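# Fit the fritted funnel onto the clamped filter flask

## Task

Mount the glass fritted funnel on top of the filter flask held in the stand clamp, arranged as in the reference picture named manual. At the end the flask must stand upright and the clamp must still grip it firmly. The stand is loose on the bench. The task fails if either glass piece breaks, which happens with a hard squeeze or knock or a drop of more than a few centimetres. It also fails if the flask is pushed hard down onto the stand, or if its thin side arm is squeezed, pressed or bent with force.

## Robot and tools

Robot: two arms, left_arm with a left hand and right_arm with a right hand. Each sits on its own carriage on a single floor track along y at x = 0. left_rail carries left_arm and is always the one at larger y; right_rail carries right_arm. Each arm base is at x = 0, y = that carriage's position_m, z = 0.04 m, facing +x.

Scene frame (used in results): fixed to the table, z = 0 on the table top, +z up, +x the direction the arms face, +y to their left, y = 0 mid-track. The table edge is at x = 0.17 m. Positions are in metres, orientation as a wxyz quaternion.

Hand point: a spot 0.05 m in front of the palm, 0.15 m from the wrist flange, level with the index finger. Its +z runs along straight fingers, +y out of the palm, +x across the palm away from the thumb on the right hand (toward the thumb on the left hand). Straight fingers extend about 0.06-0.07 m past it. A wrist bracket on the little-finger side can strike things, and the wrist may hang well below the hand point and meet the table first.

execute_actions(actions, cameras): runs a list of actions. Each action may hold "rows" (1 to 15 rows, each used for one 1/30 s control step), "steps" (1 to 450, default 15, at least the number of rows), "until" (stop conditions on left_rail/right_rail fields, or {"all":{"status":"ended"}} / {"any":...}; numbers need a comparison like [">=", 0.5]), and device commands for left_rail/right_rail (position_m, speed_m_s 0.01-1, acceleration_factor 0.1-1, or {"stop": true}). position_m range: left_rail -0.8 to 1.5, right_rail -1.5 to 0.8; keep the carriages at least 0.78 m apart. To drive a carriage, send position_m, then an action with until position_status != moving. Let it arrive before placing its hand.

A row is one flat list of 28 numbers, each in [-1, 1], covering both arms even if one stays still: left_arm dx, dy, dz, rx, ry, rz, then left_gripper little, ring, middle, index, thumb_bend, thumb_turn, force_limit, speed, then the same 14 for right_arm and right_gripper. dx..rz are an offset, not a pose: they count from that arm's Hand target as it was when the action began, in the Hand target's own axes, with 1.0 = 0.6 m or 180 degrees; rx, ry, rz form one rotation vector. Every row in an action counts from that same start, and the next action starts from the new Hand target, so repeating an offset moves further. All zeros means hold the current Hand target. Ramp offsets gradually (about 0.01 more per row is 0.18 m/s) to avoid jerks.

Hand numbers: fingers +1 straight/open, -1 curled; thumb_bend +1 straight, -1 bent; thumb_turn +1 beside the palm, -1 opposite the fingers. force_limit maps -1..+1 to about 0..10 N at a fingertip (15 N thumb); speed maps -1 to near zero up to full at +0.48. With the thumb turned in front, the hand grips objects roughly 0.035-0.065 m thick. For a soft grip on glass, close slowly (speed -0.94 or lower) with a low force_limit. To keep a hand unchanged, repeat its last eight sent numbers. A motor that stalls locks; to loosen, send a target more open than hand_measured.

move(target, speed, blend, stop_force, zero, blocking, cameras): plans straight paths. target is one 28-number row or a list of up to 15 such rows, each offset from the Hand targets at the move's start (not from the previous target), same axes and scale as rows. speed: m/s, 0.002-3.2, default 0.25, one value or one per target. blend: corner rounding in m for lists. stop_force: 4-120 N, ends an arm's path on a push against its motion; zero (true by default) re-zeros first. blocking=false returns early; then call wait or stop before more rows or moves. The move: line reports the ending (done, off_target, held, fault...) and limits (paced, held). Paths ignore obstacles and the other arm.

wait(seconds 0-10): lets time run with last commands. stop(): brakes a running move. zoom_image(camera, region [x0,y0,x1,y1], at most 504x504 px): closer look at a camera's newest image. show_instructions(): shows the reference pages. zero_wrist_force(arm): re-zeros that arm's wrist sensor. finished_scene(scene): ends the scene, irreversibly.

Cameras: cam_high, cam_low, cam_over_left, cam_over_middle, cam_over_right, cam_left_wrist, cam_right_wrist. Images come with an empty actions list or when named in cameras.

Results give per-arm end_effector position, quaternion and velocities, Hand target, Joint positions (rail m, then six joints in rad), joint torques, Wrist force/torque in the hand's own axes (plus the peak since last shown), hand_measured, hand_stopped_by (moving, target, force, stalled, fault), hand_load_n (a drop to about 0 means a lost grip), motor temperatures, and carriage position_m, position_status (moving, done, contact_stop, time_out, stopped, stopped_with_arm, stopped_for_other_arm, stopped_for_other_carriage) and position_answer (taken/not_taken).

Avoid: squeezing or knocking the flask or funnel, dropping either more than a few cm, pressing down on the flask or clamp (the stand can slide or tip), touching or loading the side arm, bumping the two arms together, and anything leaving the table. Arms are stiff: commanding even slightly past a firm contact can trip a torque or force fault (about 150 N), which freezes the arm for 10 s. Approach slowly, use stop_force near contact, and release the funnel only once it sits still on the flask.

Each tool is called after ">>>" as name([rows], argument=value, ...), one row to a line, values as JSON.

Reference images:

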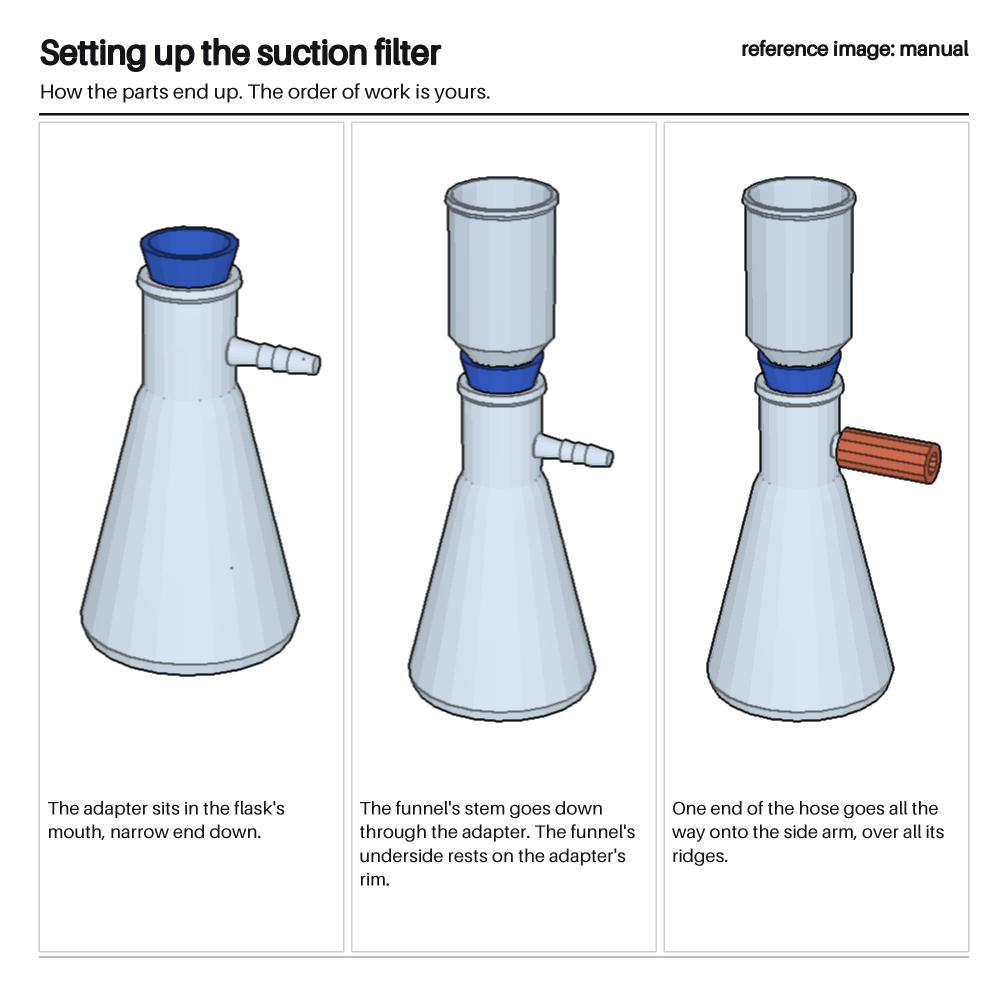

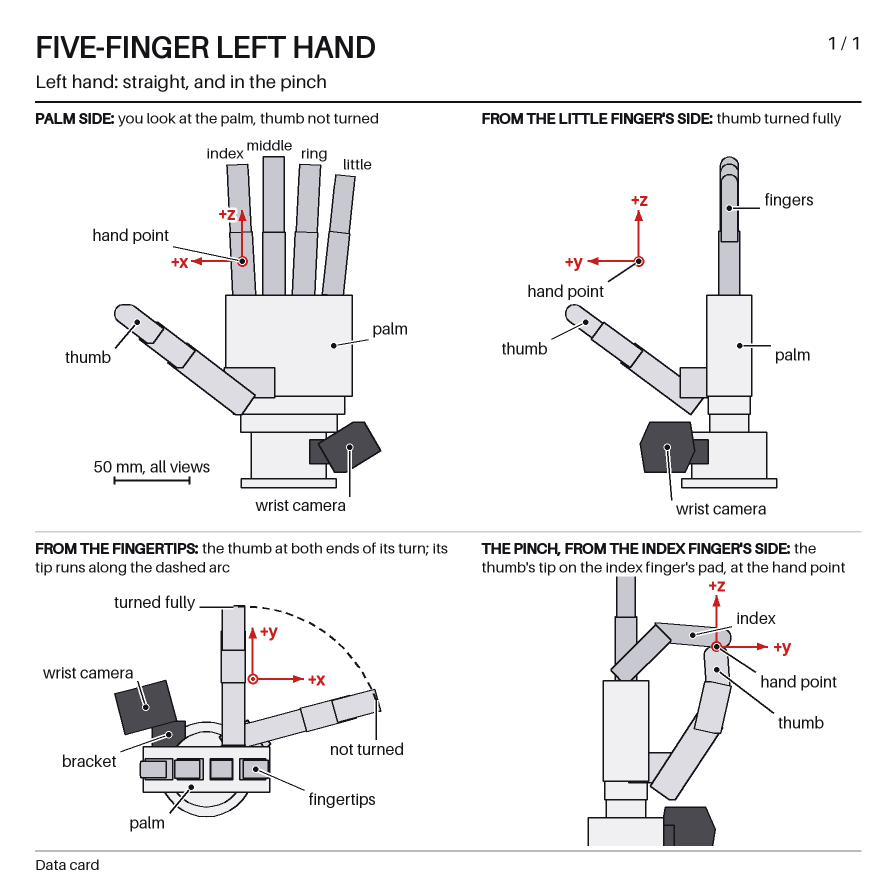

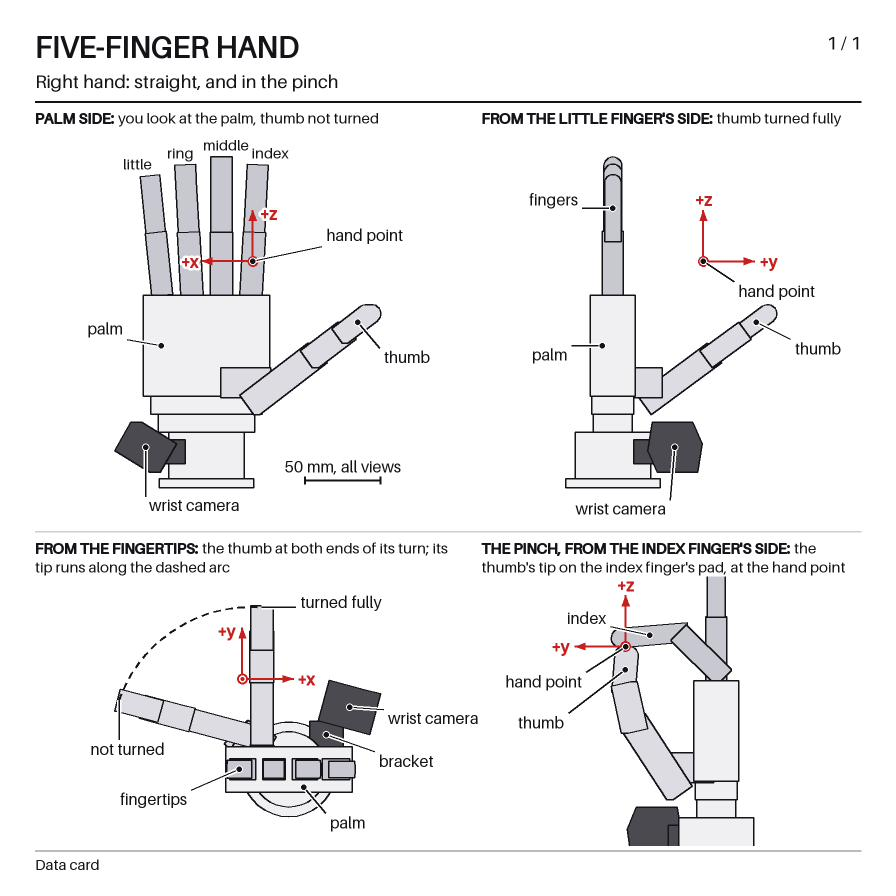

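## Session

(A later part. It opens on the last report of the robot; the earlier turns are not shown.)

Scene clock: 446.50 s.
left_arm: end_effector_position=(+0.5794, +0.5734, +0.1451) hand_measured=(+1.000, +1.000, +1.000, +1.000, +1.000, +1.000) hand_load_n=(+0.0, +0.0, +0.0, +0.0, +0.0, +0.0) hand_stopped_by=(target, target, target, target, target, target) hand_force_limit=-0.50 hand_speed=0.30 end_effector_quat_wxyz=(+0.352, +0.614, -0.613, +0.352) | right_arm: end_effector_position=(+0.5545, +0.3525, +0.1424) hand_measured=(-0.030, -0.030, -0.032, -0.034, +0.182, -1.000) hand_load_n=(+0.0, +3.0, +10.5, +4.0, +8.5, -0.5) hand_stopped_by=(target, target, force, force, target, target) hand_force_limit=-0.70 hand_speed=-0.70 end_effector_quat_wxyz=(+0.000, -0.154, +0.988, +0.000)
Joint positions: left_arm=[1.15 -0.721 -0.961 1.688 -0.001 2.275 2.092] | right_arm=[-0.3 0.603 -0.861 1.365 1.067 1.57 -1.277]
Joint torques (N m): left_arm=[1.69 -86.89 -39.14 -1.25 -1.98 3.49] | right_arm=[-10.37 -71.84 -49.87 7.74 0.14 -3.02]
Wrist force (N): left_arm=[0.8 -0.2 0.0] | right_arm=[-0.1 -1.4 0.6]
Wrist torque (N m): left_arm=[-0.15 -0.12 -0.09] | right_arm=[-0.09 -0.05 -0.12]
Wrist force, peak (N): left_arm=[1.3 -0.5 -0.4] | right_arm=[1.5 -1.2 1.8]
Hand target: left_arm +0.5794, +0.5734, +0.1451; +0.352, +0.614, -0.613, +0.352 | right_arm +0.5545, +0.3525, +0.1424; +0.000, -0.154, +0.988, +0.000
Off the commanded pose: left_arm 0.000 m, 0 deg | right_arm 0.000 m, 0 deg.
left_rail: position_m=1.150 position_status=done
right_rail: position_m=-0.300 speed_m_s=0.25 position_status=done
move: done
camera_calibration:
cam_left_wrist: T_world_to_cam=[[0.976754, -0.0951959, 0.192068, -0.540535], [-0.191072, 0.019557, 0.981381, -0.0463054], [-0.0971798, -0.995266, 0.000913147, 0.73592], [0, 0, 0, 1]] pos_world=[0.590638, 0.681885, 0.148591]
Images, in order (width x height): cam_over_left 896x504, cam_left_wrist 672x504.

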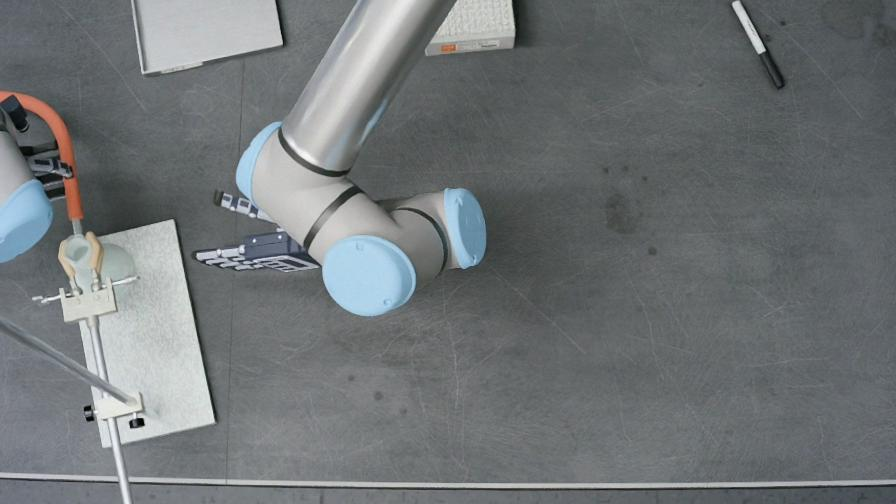

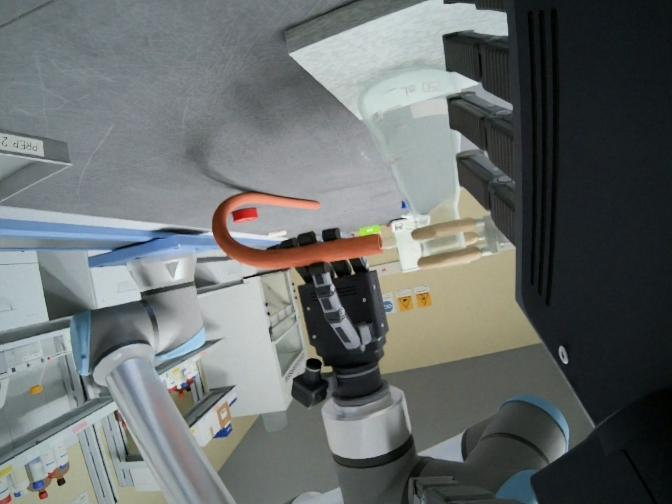

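>>> move(target=[0,0,0,0,0,0,1,1,1,1,1,1,-0.5,0.3,-0.0166,-0.0015,0,0,0,0,-0.03,-0.03,-0.25,-0.25,0.18,-1,-0.7,-0.7], speed=0.01, stop_force=25, cameras=["cam_over_left", "cam_left_wrist"])

>>> zoom_image(camera="cam_over_left", region=[55, 180, 105, 250])

>>> zoom_image(camera="cam_left_wrist", region=[345, 215, 425, 275])

Scene clock: 452.37 s.
left_arm: end_effector_position=(+0.5794, +0.5734, +0.1451) hand_measured=(+1.000, +1.000, +1.000, +1.000, +1.000, +1.000) hand_load_n=(+0.0, +0.0, +0.0, +0.5, +0.0, +0.0) hand_stopped_by=(target, target, target, target, target, target) hand_force_limit=-0.50 hand_speed=0.30 end_effector_quat_wxyz=(+0.352, +0.614, -0.613, +0.352) | right_arm: end_effector_position=(+0.5643, +0.3547, +0.1424) hand_measured=(-0.030, -0.030, -0.032, -0.034, +0.182, -1.000) hand_load_n=(+0.0, +3.5, +11.5, +1.5, +8.0, -2.0) hand_stopped_by=(target, target, force, force, target, target) hand_force_limit=-0.70 hand_speed=-0.70 end_effector_quat_wxyz=(+0.000, -0.154, +0.988, +0.000)
Joint positions: left_arm=[1.15 -0.721 -0.961 1.688 -0.001 2.275 2.092] | right_arm=[-0.3 0.598 -0.849 1.343 1.077 1.57 -1.282]
Joint torques (N m): left_arm=[-4.35 -85.58 -41.29 -1.21 -2.18 3.63] | right_arm=[-12.46 -74.14 -51.09 6.92 0.35 -3]
Wrist force (N): left_arm=[1.0 -0.4 0.1] | right_arm=[2.9 -1.0 -0.5]
Wrist torque (N m): left_arm=[-0.19 -0.14 -0.08] | right_arm=[-0.08 -0.11 -0.12]
Wrist force, peak (N): left_arm=[1.3 -0.1 -0.1] | right_arm=[3.6 -1.2 -0.1]
Hand target: left_arm +0.5794, +0.5734, +0.1451; +0.352, +0.614, -0.613, +0.352 | right_arm +0.5643, +0.3547, +0.1424; +0.000, -0.154, +0.988, +0.000
Off the commanded pose: left_arm 0.000 m, 0 deg | right_arm 0.000 m, 0 deg.
left_rail: position_m=1.150 position_status=done
right_rail: position_m=-0.300 speed_m_s=0.25 position_status=done
move: done
camera_calibration:
cam_left_wrist: T_world_to_cam=[[0.976754, -0.0951959, 0.192068, -0.540535], [-0.191072, 0.019557, 0.981381, -0.0463054], [-0.0971798, -0.995266, 0.000913147, 0.73592], [0, 0, 0, 1]] pos_world=[0.590638, 0.681885, 0.148591]
Images, in order (width x height): cam_over_left 896x504, cam_left_wrist 672x504.

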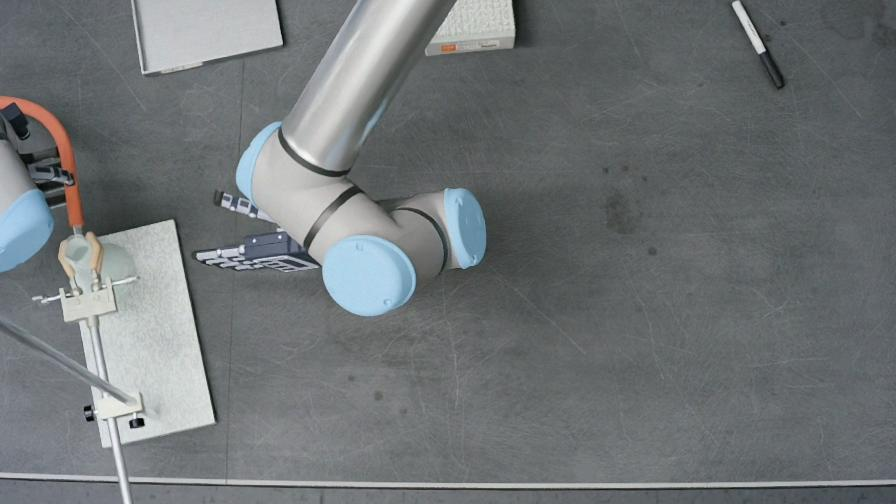

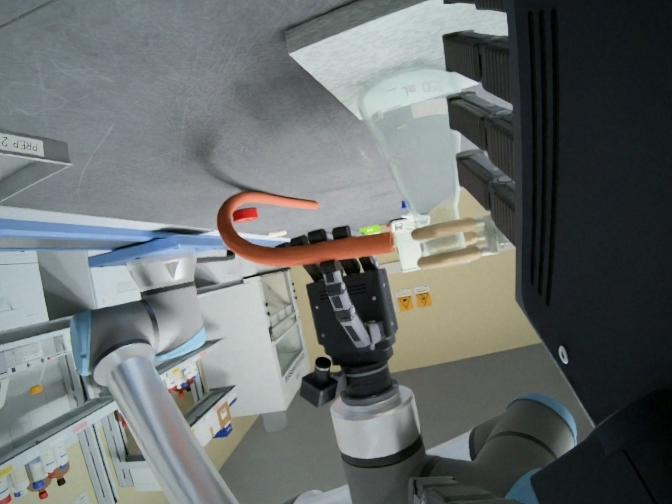

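Scaled by 7.200 from the camera's 896x504 image, which has a finer 1280x720 frame.

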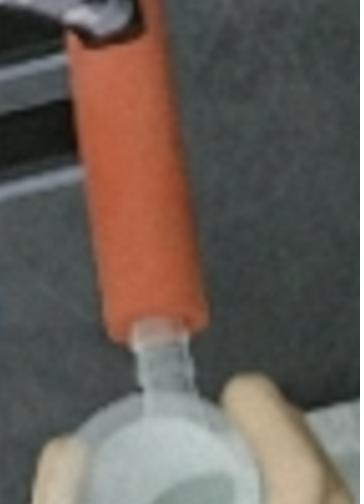

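Scaled by 6.300 from the camera's 672x504 image, which has a finer 960x720 frame.

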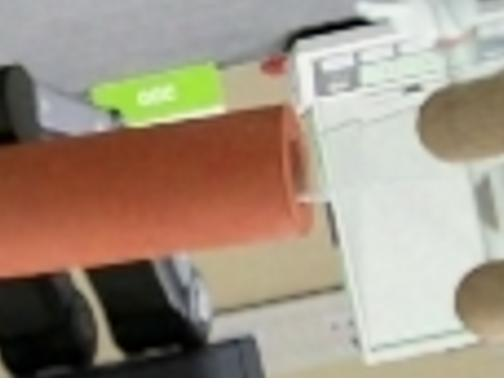

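>>> move(target=[0,0,0,0,0,0,1,1,1,1,1,1,-0.5,0.3,-0.0199,-0.0018,0,0,0,0,-0.03,-0.03,-0.25,-0.25,0.18,-1,-0.7,-0.7], speed=0.01, stop_force=22, cameras=["cam_over_left", "cam_left_wrist"])

>>> zoom_image(camera="cam_over_left", region=[55, 180, 105, 250])

>>> zoom_image(camera="cam_left_wrist", region=[345, 215, 425, 275])

Scene clock: 459.17 s.
left_arm: end_effector_position=(+0.5794, +0.5734, +0.1451) hand_measured=(+1.000, +1.000, +1.000, +1.000, +1.000, +1.000) hand_load_n=(+0.0, +0.0, +0.0, +0.0, +0.0, +0.0) hand_stopped_by=(target, target, target, target, target, target) hand_force_limit=-0.50 hand_speed=0.30 end_effector_quat_wxyz=(+0.352, +0.614, -0.613, +0.352) | right_arm: end_effector_position=(+0.5760, +0.3573, +0.1424) hand_measured=(-0.030, -0.030, -0.032, -0.036, +0.182, -1.000) hand_load_n=(+0.0, +4.5, +10.0, +0.0, +10.0, -8.0) hand_stopped_by=(target, target, force, force, target, target) hand_force_limit=-0.70 hand_speed=-0.70 end_effector_quat_wxyz=(+0.000, -0.154, +0.988, +0.000)
Joint positions: left_arm=[1.15 -0.721 -0.961 1.688 -0.001 2.275 2.092] | right_arm=[-0.3 0.593 -0.834 1.315 1.089 1.57 -1.288]
Joint torques (N m): left_arm=[-6.78 -82.52 -41.3 -1.22 -2.03 3.62] | right_arm=[-17.94 -72.01 -58 2.45 0.68 -1.74]
Wrist force (N): left_arm=[0.7 -0.1 -0.5] | right_arm=[17.4 -0.2 -2.6]
Wrist torque (N m): left_arm=[-0.11 -0.12 -0.10] | right_arm=[-0.17 0.00 -0.24]
Wrist force, peak (N): left_arm=[1.3 -0.4 -0.2] | right_arm=[20.7 0.3 -2.4]
Hand target: left_arm +0.5794, +0.5734, +0.1451; +0.352, +0.614, -0.613, +0.352 | right_arm +0.5760, +0.3573, +0.1424; +0.000, -0.154, +0.988, +0.000
Off the commanded pose: left_arm 0.000 m, 0 deg | right_arm 0.000 m, 0 deg.
left_rail: position_m=1.150 position_status=done
right_rail: position_m=-0.300 speed_m_s=0.25 position_status=done
move: done
camera_calibration:
cam_left_wrist: T_world_to_cam=[[0.976754, -0.0951959, 0.192068, -0.540535], [-0.191072, 0.019557, 0.981381, -0.0463054], [-0.0971798, -0.995266, 0.000913147, 0.73592], [0, 0, 0, 1]] pos_world=[0.590638, 0.681885, 0.148591]
Images, in order (width x height): cam_over_left 896x504, cam_left_wrist 672x504.

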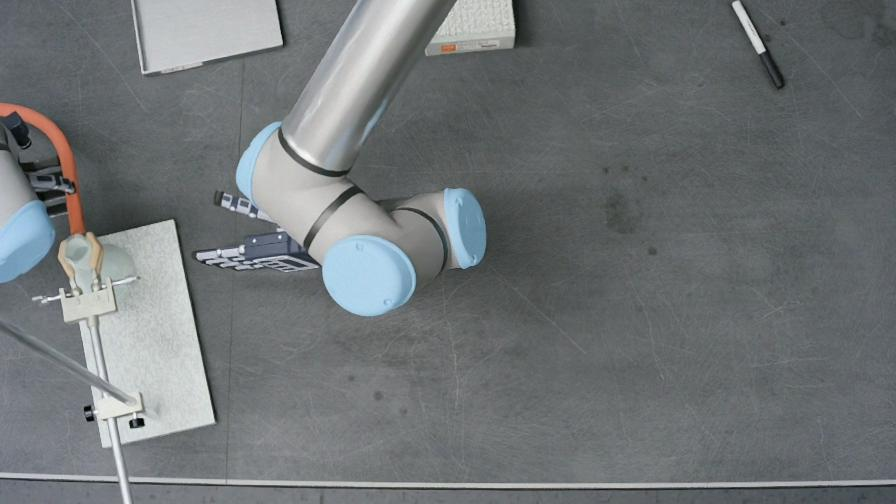

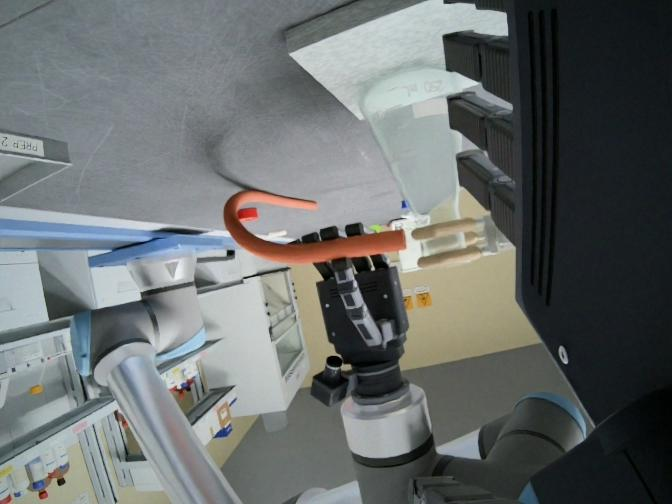

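Scaled by 7.200 from the camera's 896x504 image, which has a finer 1280x720 frame.

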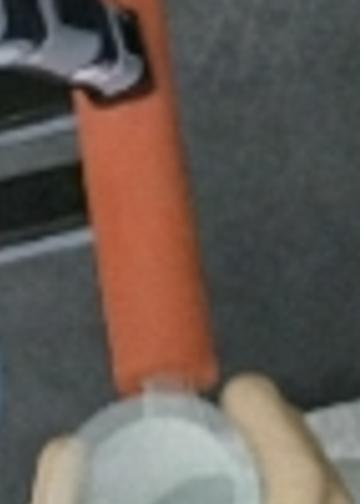

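Scaled by 6.300 from the camera's 672x504 image, which has a finer 960x720 frame.

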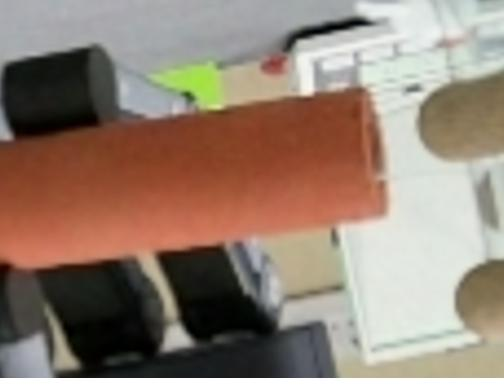

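>>> zoom_image(camera="cam_left_wrist", region=[375, 215, 425, 275])

>>> zoom_image(camera="cam_over_left", region=[60, 220, 100, 260])

Scaled by 8.400 from the camera's 672x504 image, which has a finer 960x720 frame.

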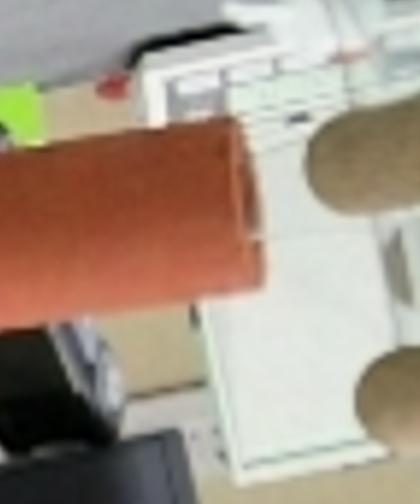

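Scaled by 12.600 from the camera's 896x504 image, which has a finer 1280x720 frame.

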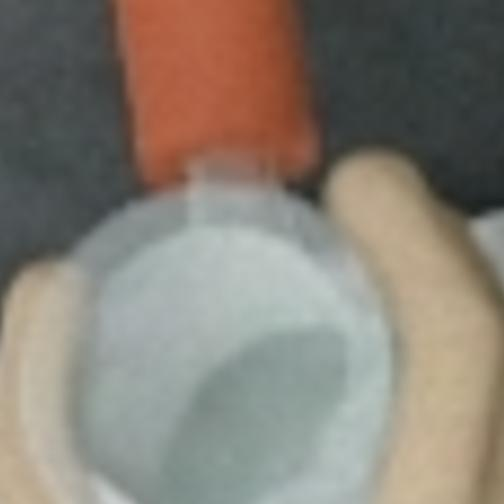

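>>> execute_actions([
  {"rows": [[0,0,0,0,0,0,1,1,1,1,1,1,-0.5,0.3,0,0,0,0,0,0,-0.03,-0.03,-0.4,-0.4,0.18,-1,0.7,-0.85]], "steps": 30},
])

>>> move(target=[0,0,0,0,0,0,1,1,1,1,1,1,-0.5,0.3,-0.0116,-0.0011,0,0,0,0,-0.03,-0.03,-0.4,-0.4,0.18,-1,0.7,-0.85], speed=0.01, stop_force=28, cameras=["cam_over_left", "cam_left_wrist"])

>>> zoom_image(camera="cam_over_left", region=[55, 180, 105, 250])

>>> zoom_image(camera="cam_left_wrist", region=[375, 215, 425, 275])

Scene clock: 480.37 s.
left_arm: end_effector_position=(+0.5794, +0.5734, +0.1451) hand_measured=(+1.000, +1.000, +1.000, +1.000, +1.000, +1.000) hand_load_n=(+0.0, +0.0, +0.0, +0.0, +0.0, +0.0) hand_stopped_by=(target, target, target, target, target, target) hand_force_limit=-0.50 hand_speed=0.30 end_effector_quat_wxyz=(+0.352, +0.614, -0.613, +0.352) | right_arm: end_effector_position=(+0.5760, +0.3573, +0.1424) hand_measured=(-0.030, -0.030, -0.032, -0.058, +0.182, -1.000) hand_load_n=(+0.0, +5.0, +8.0, +12.0, +11.5, -8.5) hand_stopped_by=(target, target, force, force, target, target) hand_force_limit=0.70 hand_speed=-0.85 end_effector_quat_wxyz=(+0.000, -0.154, +0.988, +0.000)
Joint positions: left_arm=[1.15 -0.721 -0.961 1.688 -0.001 2.275 2.092] | right_arm=[-0.3 0.593 -0.834 1.315 1.089 1.57 -1.288]
Joint torques (N m): left_arm=[-8.72 -81.05 -40.57 -1.13 -2.22 3.55] | right_arm=[-14.48 -83.62 -57.86 3.01 1.61 -1.93]
Wrist force (N): left_arm=[1.0 -0.4 -0.3] | right_arm=[16.5 -1.1 0.6]
Wrist torque (N m): left_arm=[-0.16 -0.15 -0.07] | right_arm=[-0.13 0.11 -0.20]
Wrist force, peak (N): left_arm=[1.3 -0.3 -0.3] | right_arm=[18.2 -0.3 -2.6]
Hand target: left_arm +0.5794, +0.5734, +0.1451; +0.352, +0.614, -0.613, +0.352 | right_arm +0.5760, +0.3573, +0.1424; +0.000, -0.154, +0.988, +0.000
Off the commanded pose: left_arm 0.000 m, 0 deg | right_arm 0.000 m, 0 deg.
left_rail: position_m=1.150 position_status=done
right_rail: position_m=-0.300 speed_m_s=0.25 position_status=done

Scene clock: 482.00 s.
left_arm: end_effector_position=(+0.5794, +0.5734, +0.1451) hand_measured=(+1.000, +1.000, +1.000, +1.000, +1.000, +1.000) hand_load_n=(+0.0, +0.0, +0.0, +0.0, +0.0, +0.0) hand_stopped_by=(target, target, target, target, target, target) hand_force_limit=-0.50 hand_speed=0.30 end_effector_quat_wxyz=(+0.352, +0.614, -0.613, +0.352) | right_arm: end_effector_position=(+0.5828, +0.3588, +0.1424) hand_measured=(-0.030, -0.030, -0.032, -0.058, +0.184, -1.000) hand_load_n=(+0.0, +4.5, +8.0, +12.0, +13.0, -10.5) hand_stopped_by=(target, target, force, force, target, target) hand_force_limit=0.70 hand_speed=-0.85 end_effector_quat_wxyz=(+0.000, -0.154, +0.988, +0.000)
Joint positions: left_arm=[1.15 -0.721 -0.961 1.688 -0.001 2.275 2.092] | right_arm=[-0.3 0.589 -0.825 1.299 1.097 1.57 -1.291]
Joint torques (N m): left_arm=[-11.01 -81.09 -41.26 -0.78 -2.39 4.03] | right_arm=[-20.42 -74.24 -63.03 0.29 1.81 -1.47]
Wrist force (N): left_arm=[0.5 -0.4 -0.2] | right_arm=[24.7 -2.1 -1.4]
Wrist torque (N m): left_arm=[-0.16 -0.07 -0.11] | right_arm=[-0.11 0.16 -0.20]
Wrist force, peak (N): left_arm=[1.2 -0.3 -0.4] | right_arm=[24.9 -2.1 -1.2]
Hand target: left_arm +0.5794, +0.5734, +0.1451; +0.352, +0.614, -0.613, +0.352 | right_arm +0.5828, +0.3588, +0.1424; +0.000, -0.154, +0.988, +0.000
Off the commanded pose: left_arm 0.000 m, 0 deg | right_arm 0.000 m, 0 deg.
left_rail: position_m=1.150 position_status=done
right_rail: position_m=-0.300 speed_m_s=0.25 position_status=done
move: done
camera_calibration:
cam_left_wrist: T_world_to_cam=[[0.976754, -0.0951959, 0.192068, -0.540535], [-0.191072, 0.019557, 0.981381, -0.0463054], [-0.0971798, -0.995266, 0.000913147, 0.73592], [0, 0, 0, 1]] pos_world=[0.590638, 0.681885, 0.148591]
Images, in order (width x height): cam_over_left 896x504, cam_left_wrist 672x504.

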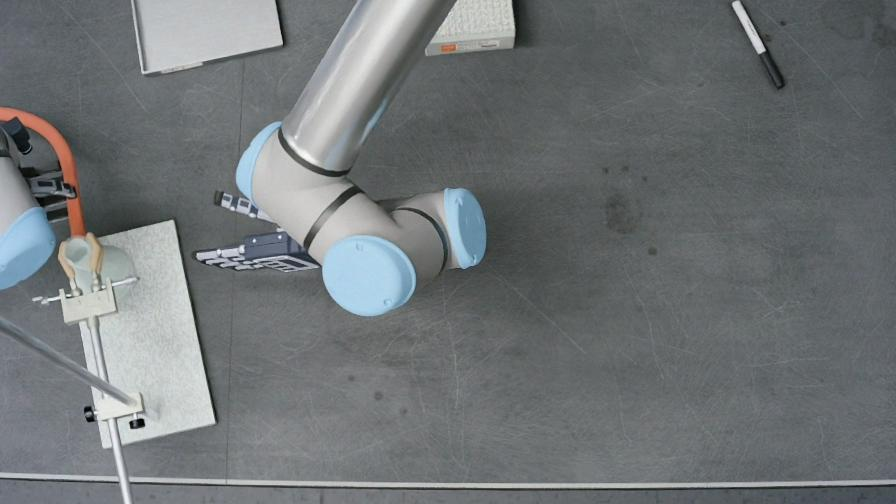

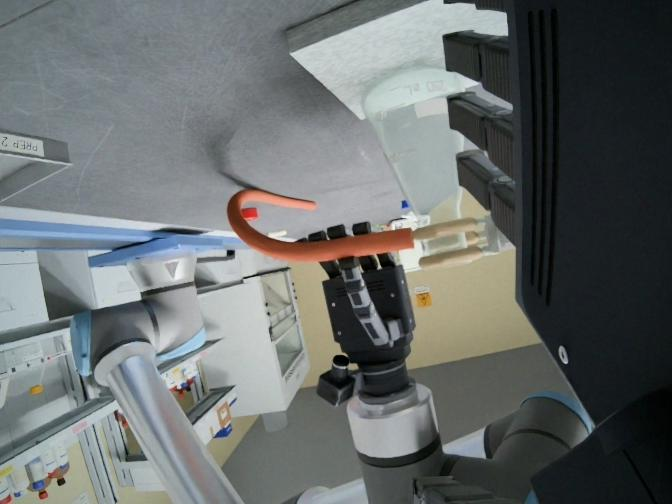

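Scaled by 7.200 from the camera's 896x504 image, which has a finer 1280x720 frame.

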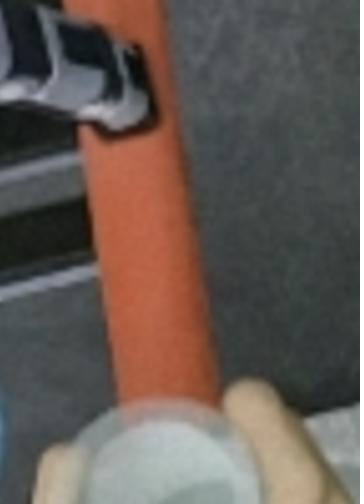

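Scaled by 8.400 from the camera's 672x504 image, which has a finer 960x720 frame.

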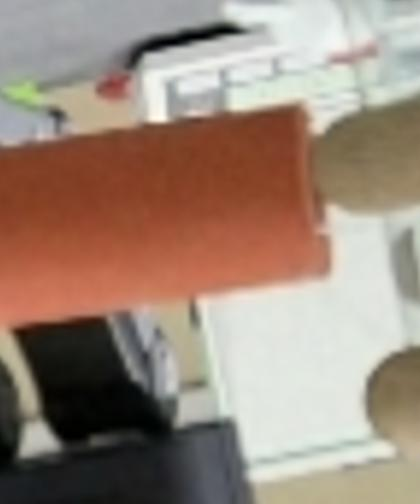

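>>> zoom_image(camera="cam_left_wrist", region=[350, 60, 510, 300])

Scaled by 2.100 from the camera's 672x504 image, which has a finer 960x720 frame.

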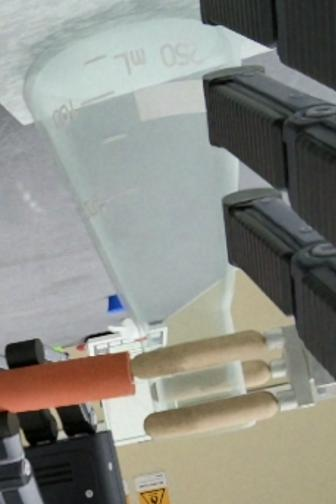

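>>> zoom_image(camera="cam_left_wrist", region=[395, 195, 475, 275])

>>> zoom_image(camera="cam_over_left", region=[60, 220, 100, 260])

Scaled by 6.300 from the camera's 672x504 image, which has a finer 960x720 frame.

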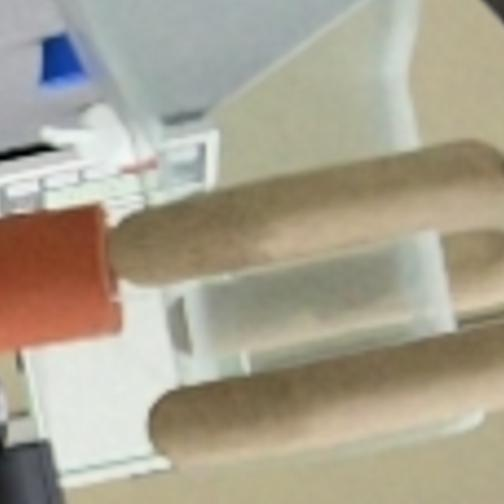

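Scaled by 12.600 from the camera's 896x504 image, which has a finer 1280x720 frame.

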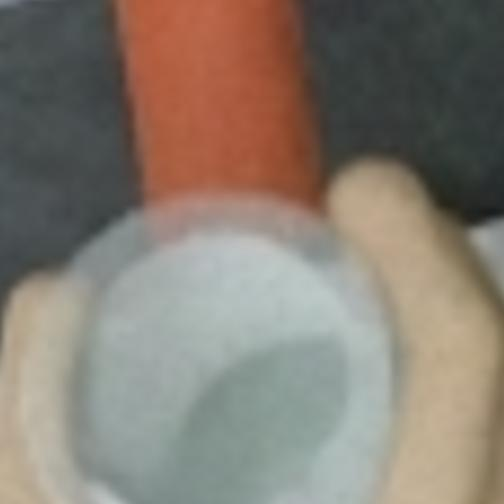

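>>> move(target=[0,0,0,0,0,0,1,1,1,1,1,1,-0.5,0.3,0.0015,0,0,0,0,0,-0.03,-0.03,-0.4,-0.4,0.18,-1,0.7,-0.85], speed=0.02, cameras=["all"])

>>> zoom_image(camera="cam_high", region=[570, 240, 640, 320])

>>> zoom_image(camera="cam_low", region=[490, 190, 590, 270])

>>> zoom_image(camera="cam_over_middle", region=[680, 170, 770, 260])

>>> zoom_image(camera="cam_left_wrist", region=[400, 210, 450, 260])

Scene clock: 509.57 s.
left_arm: end_effector_position=(+0.5794, +0.5734, +0.1451) hand_measured=(+1.000, +1.000, +1.000, +1.000, +1.000, +1.000) hand_load_n=(+0.0, +0.0, +0.0, +0.0, +0.0, +0.0) hand_stopped_by=(target, target, target, target, target, target) hand_force_limit=-0.50 hand_speed=0.30 end_effector_quat_wxyz=(+0.352, +0.614, -0.613, +0.352) | right_arm: end_effector_position=(+0.5820, +0.3585, +0.1424) hand_measured=(-0.030, -0.030, -0.032, -0.058, +0.184, -1.000) hand_load_n=(+0.0, +3.5, +7.0, +11.5, +13.0, -8.0) hand_stopped_by=(target, target, force, force, target, target) hand_force_limit=0.70 hand_speed=-0.85 end_effector_quat_wxyz=(+0.000, -0.154, +0.988, +0.000)
Joint positions: left_arm=[1.15 -0.721 -0.961 1.688 -0.001 2.275 2.092] | right_arm=[-0.3 0.59 -0.826 1.301 1.096 1.57 -1.29]
Joint torques (N m): left_arm=[-11.24 -80.88 -40.51 -1.05 -2.11 3.17] | right_arm=[9.1 -113.8 -27.38 -2.55 2.14 3.67]
Wrist force (N): left_arm=[1.2 -0.4 -0.2] | right_arm=[10.7 -1.0 -2.5]
Wrist torque (N m): left_arm=[-0.17 -0.18 -0.06] | right_arm=[-0.10 0.07 -0.21]
Wrist force, peak (N): left_arm=[1.1 -0.5 -0.6] | right_arm=[25.5 -2.4 -1.0]
Hand target: left_arm +0.5794, +0.5734, +0.1451; +0.352, +0.614, -0.613, +0.352 | right_arm +0.5819, +0.3585, +0.1424; +0.000, -0.154, +0.988, +0.000
Off the commanded pose: left_arm 0.000 m, 0 deg | right_arm 0.000 m, 0 deg.
left_rail: position_m=1.150 position_status=done
right_rail: position_m=-0.300 speed_m_s=0.25 position_status=done
move: done
camera_calibration:
cam_left_wrist: T_world_to_cam=[[0.976754, -0.0951959, 0.192068, -0.540535], [-0.191072, 0.019557, 0.981381, -0.0463054], [-0.0971798, -0.995266, 0.000913147, 0.73592], [0, 0, 0, 1]] pos_world=[0.590638, 0.681885, 0.148591]
cam_right_wrist: T_world_to_cam=[[-0.573182, 0.819304, 0.014221, 0.0343196], [0.724295, 0.498445, 0.476391, -0.666798], [0.383221, 0.283359, -0.879119, -0.0848202], [0, 0, 0, 1]] pos_world=[0.535135, 0.328279, 0.242602]

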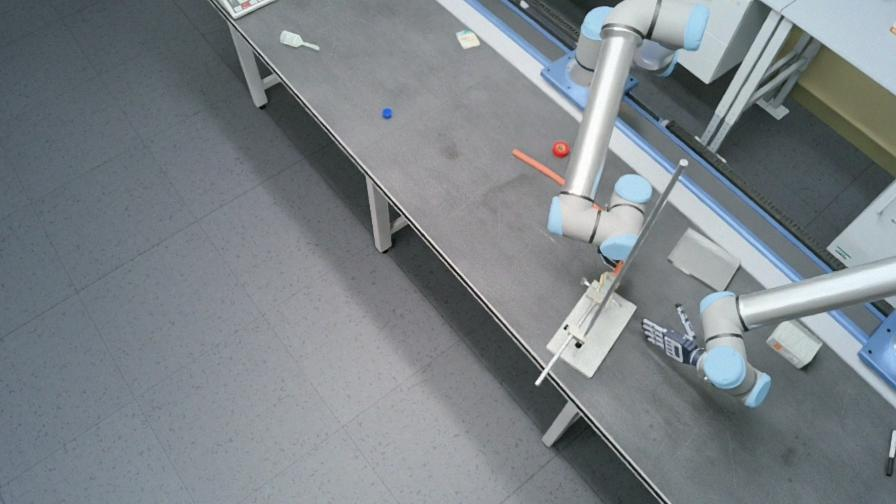

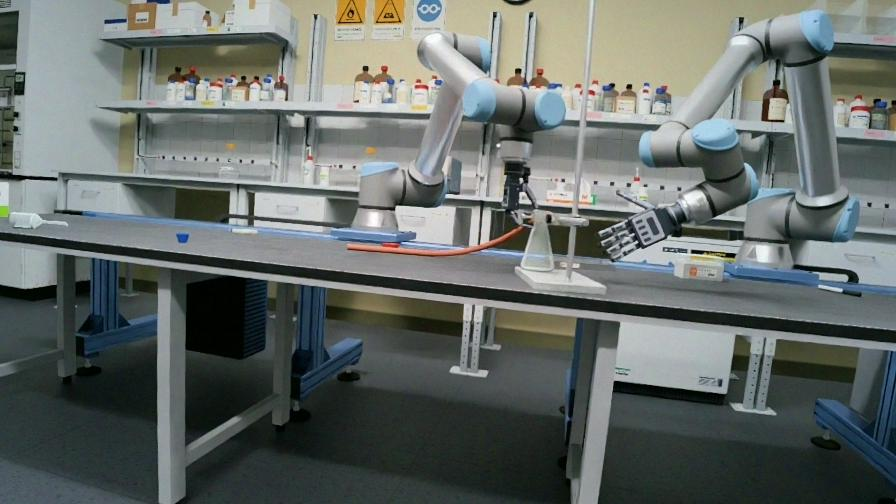

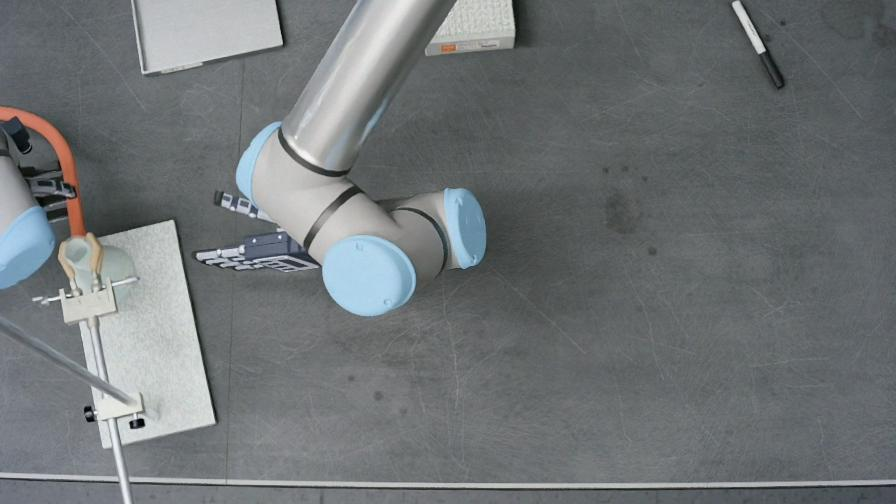

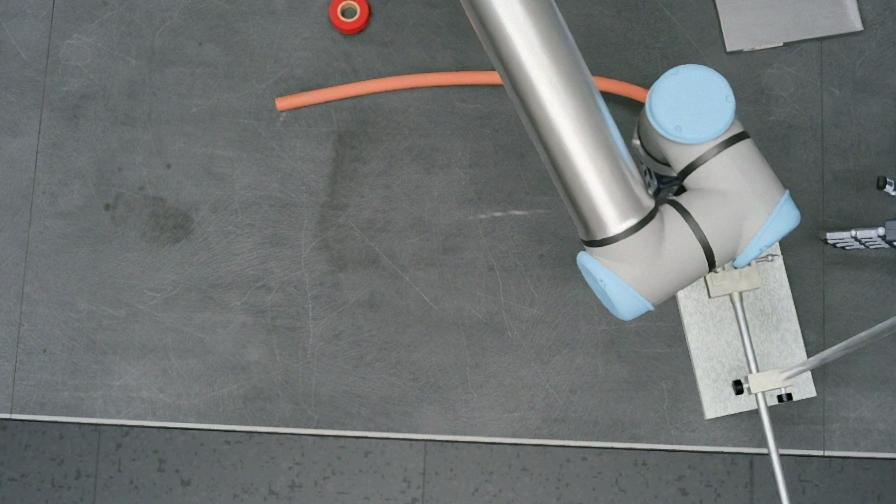

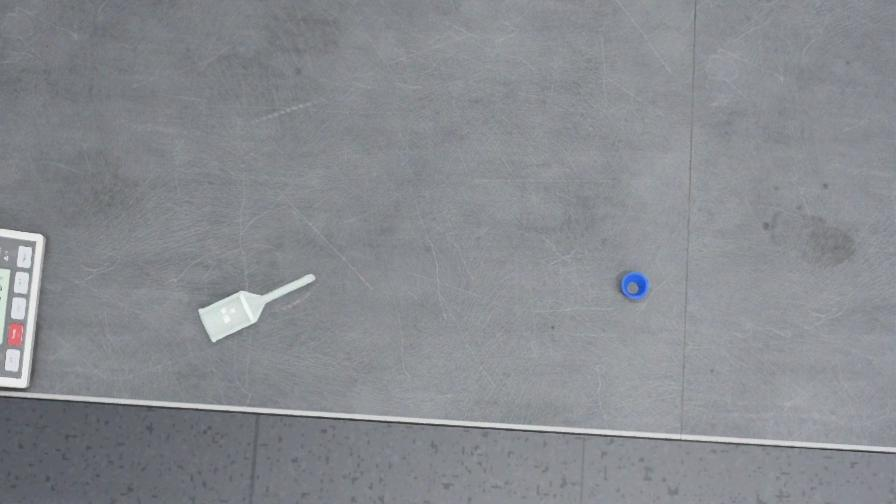

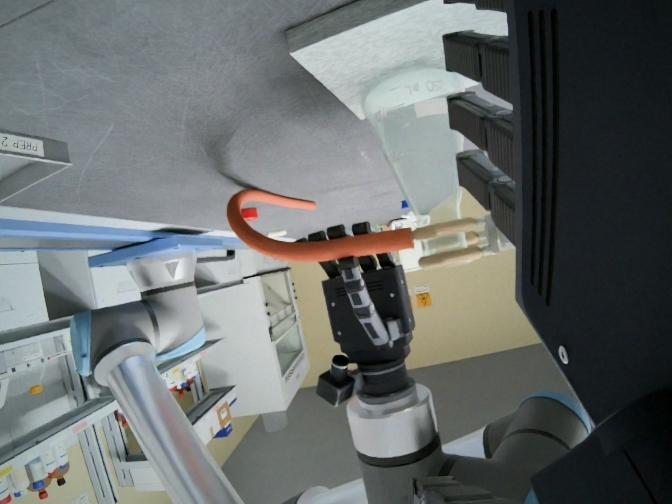

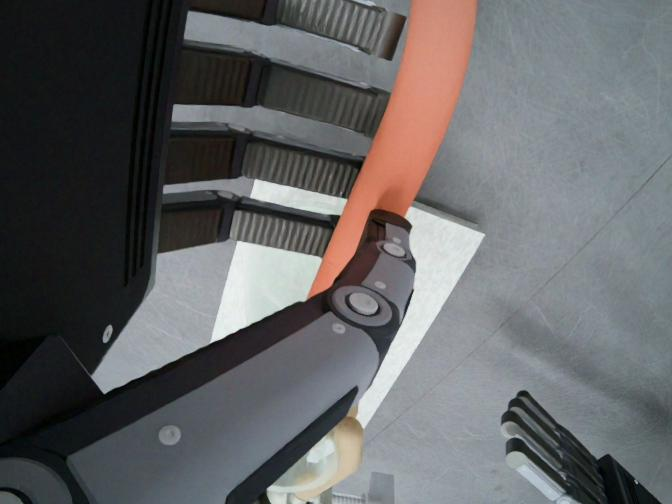

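Scaled by 6.300 from the camera's 896x504 image, which has a finer 1280x720 frame.

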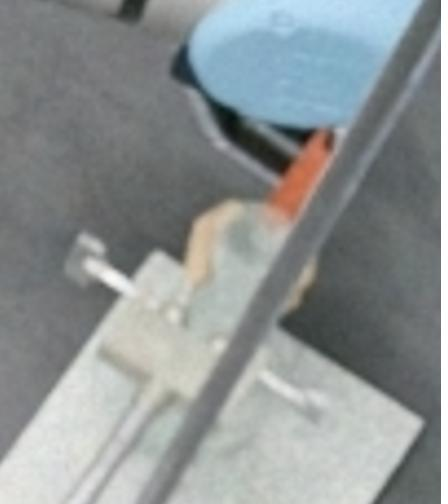

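Scaled by 5.040 from the camera's 896x504 image, which has a finer 1280x720 frame.

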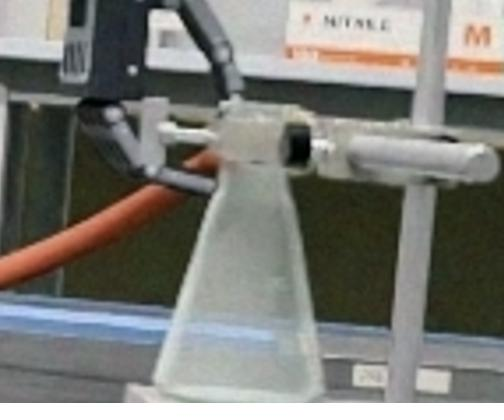

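Scaled by 5.600 from the camera's 896x504 image, which has a finer 1280x720 frame.

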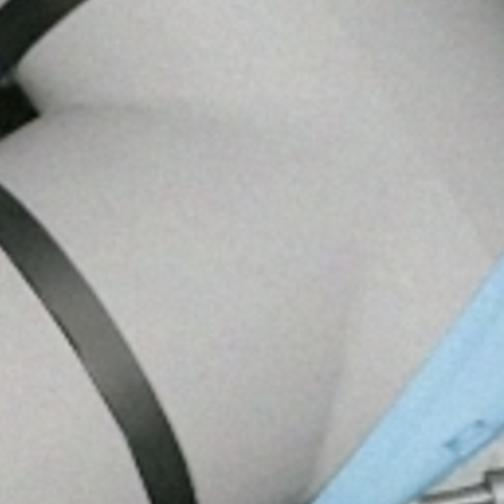

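Scaled by 10.080 from the camera's 672x504 image, which has a finer 960x720 frame.

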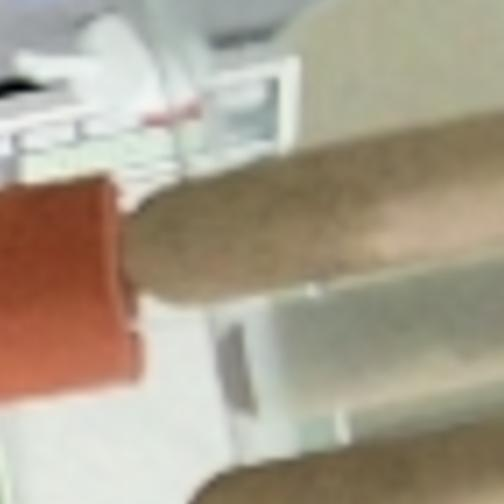

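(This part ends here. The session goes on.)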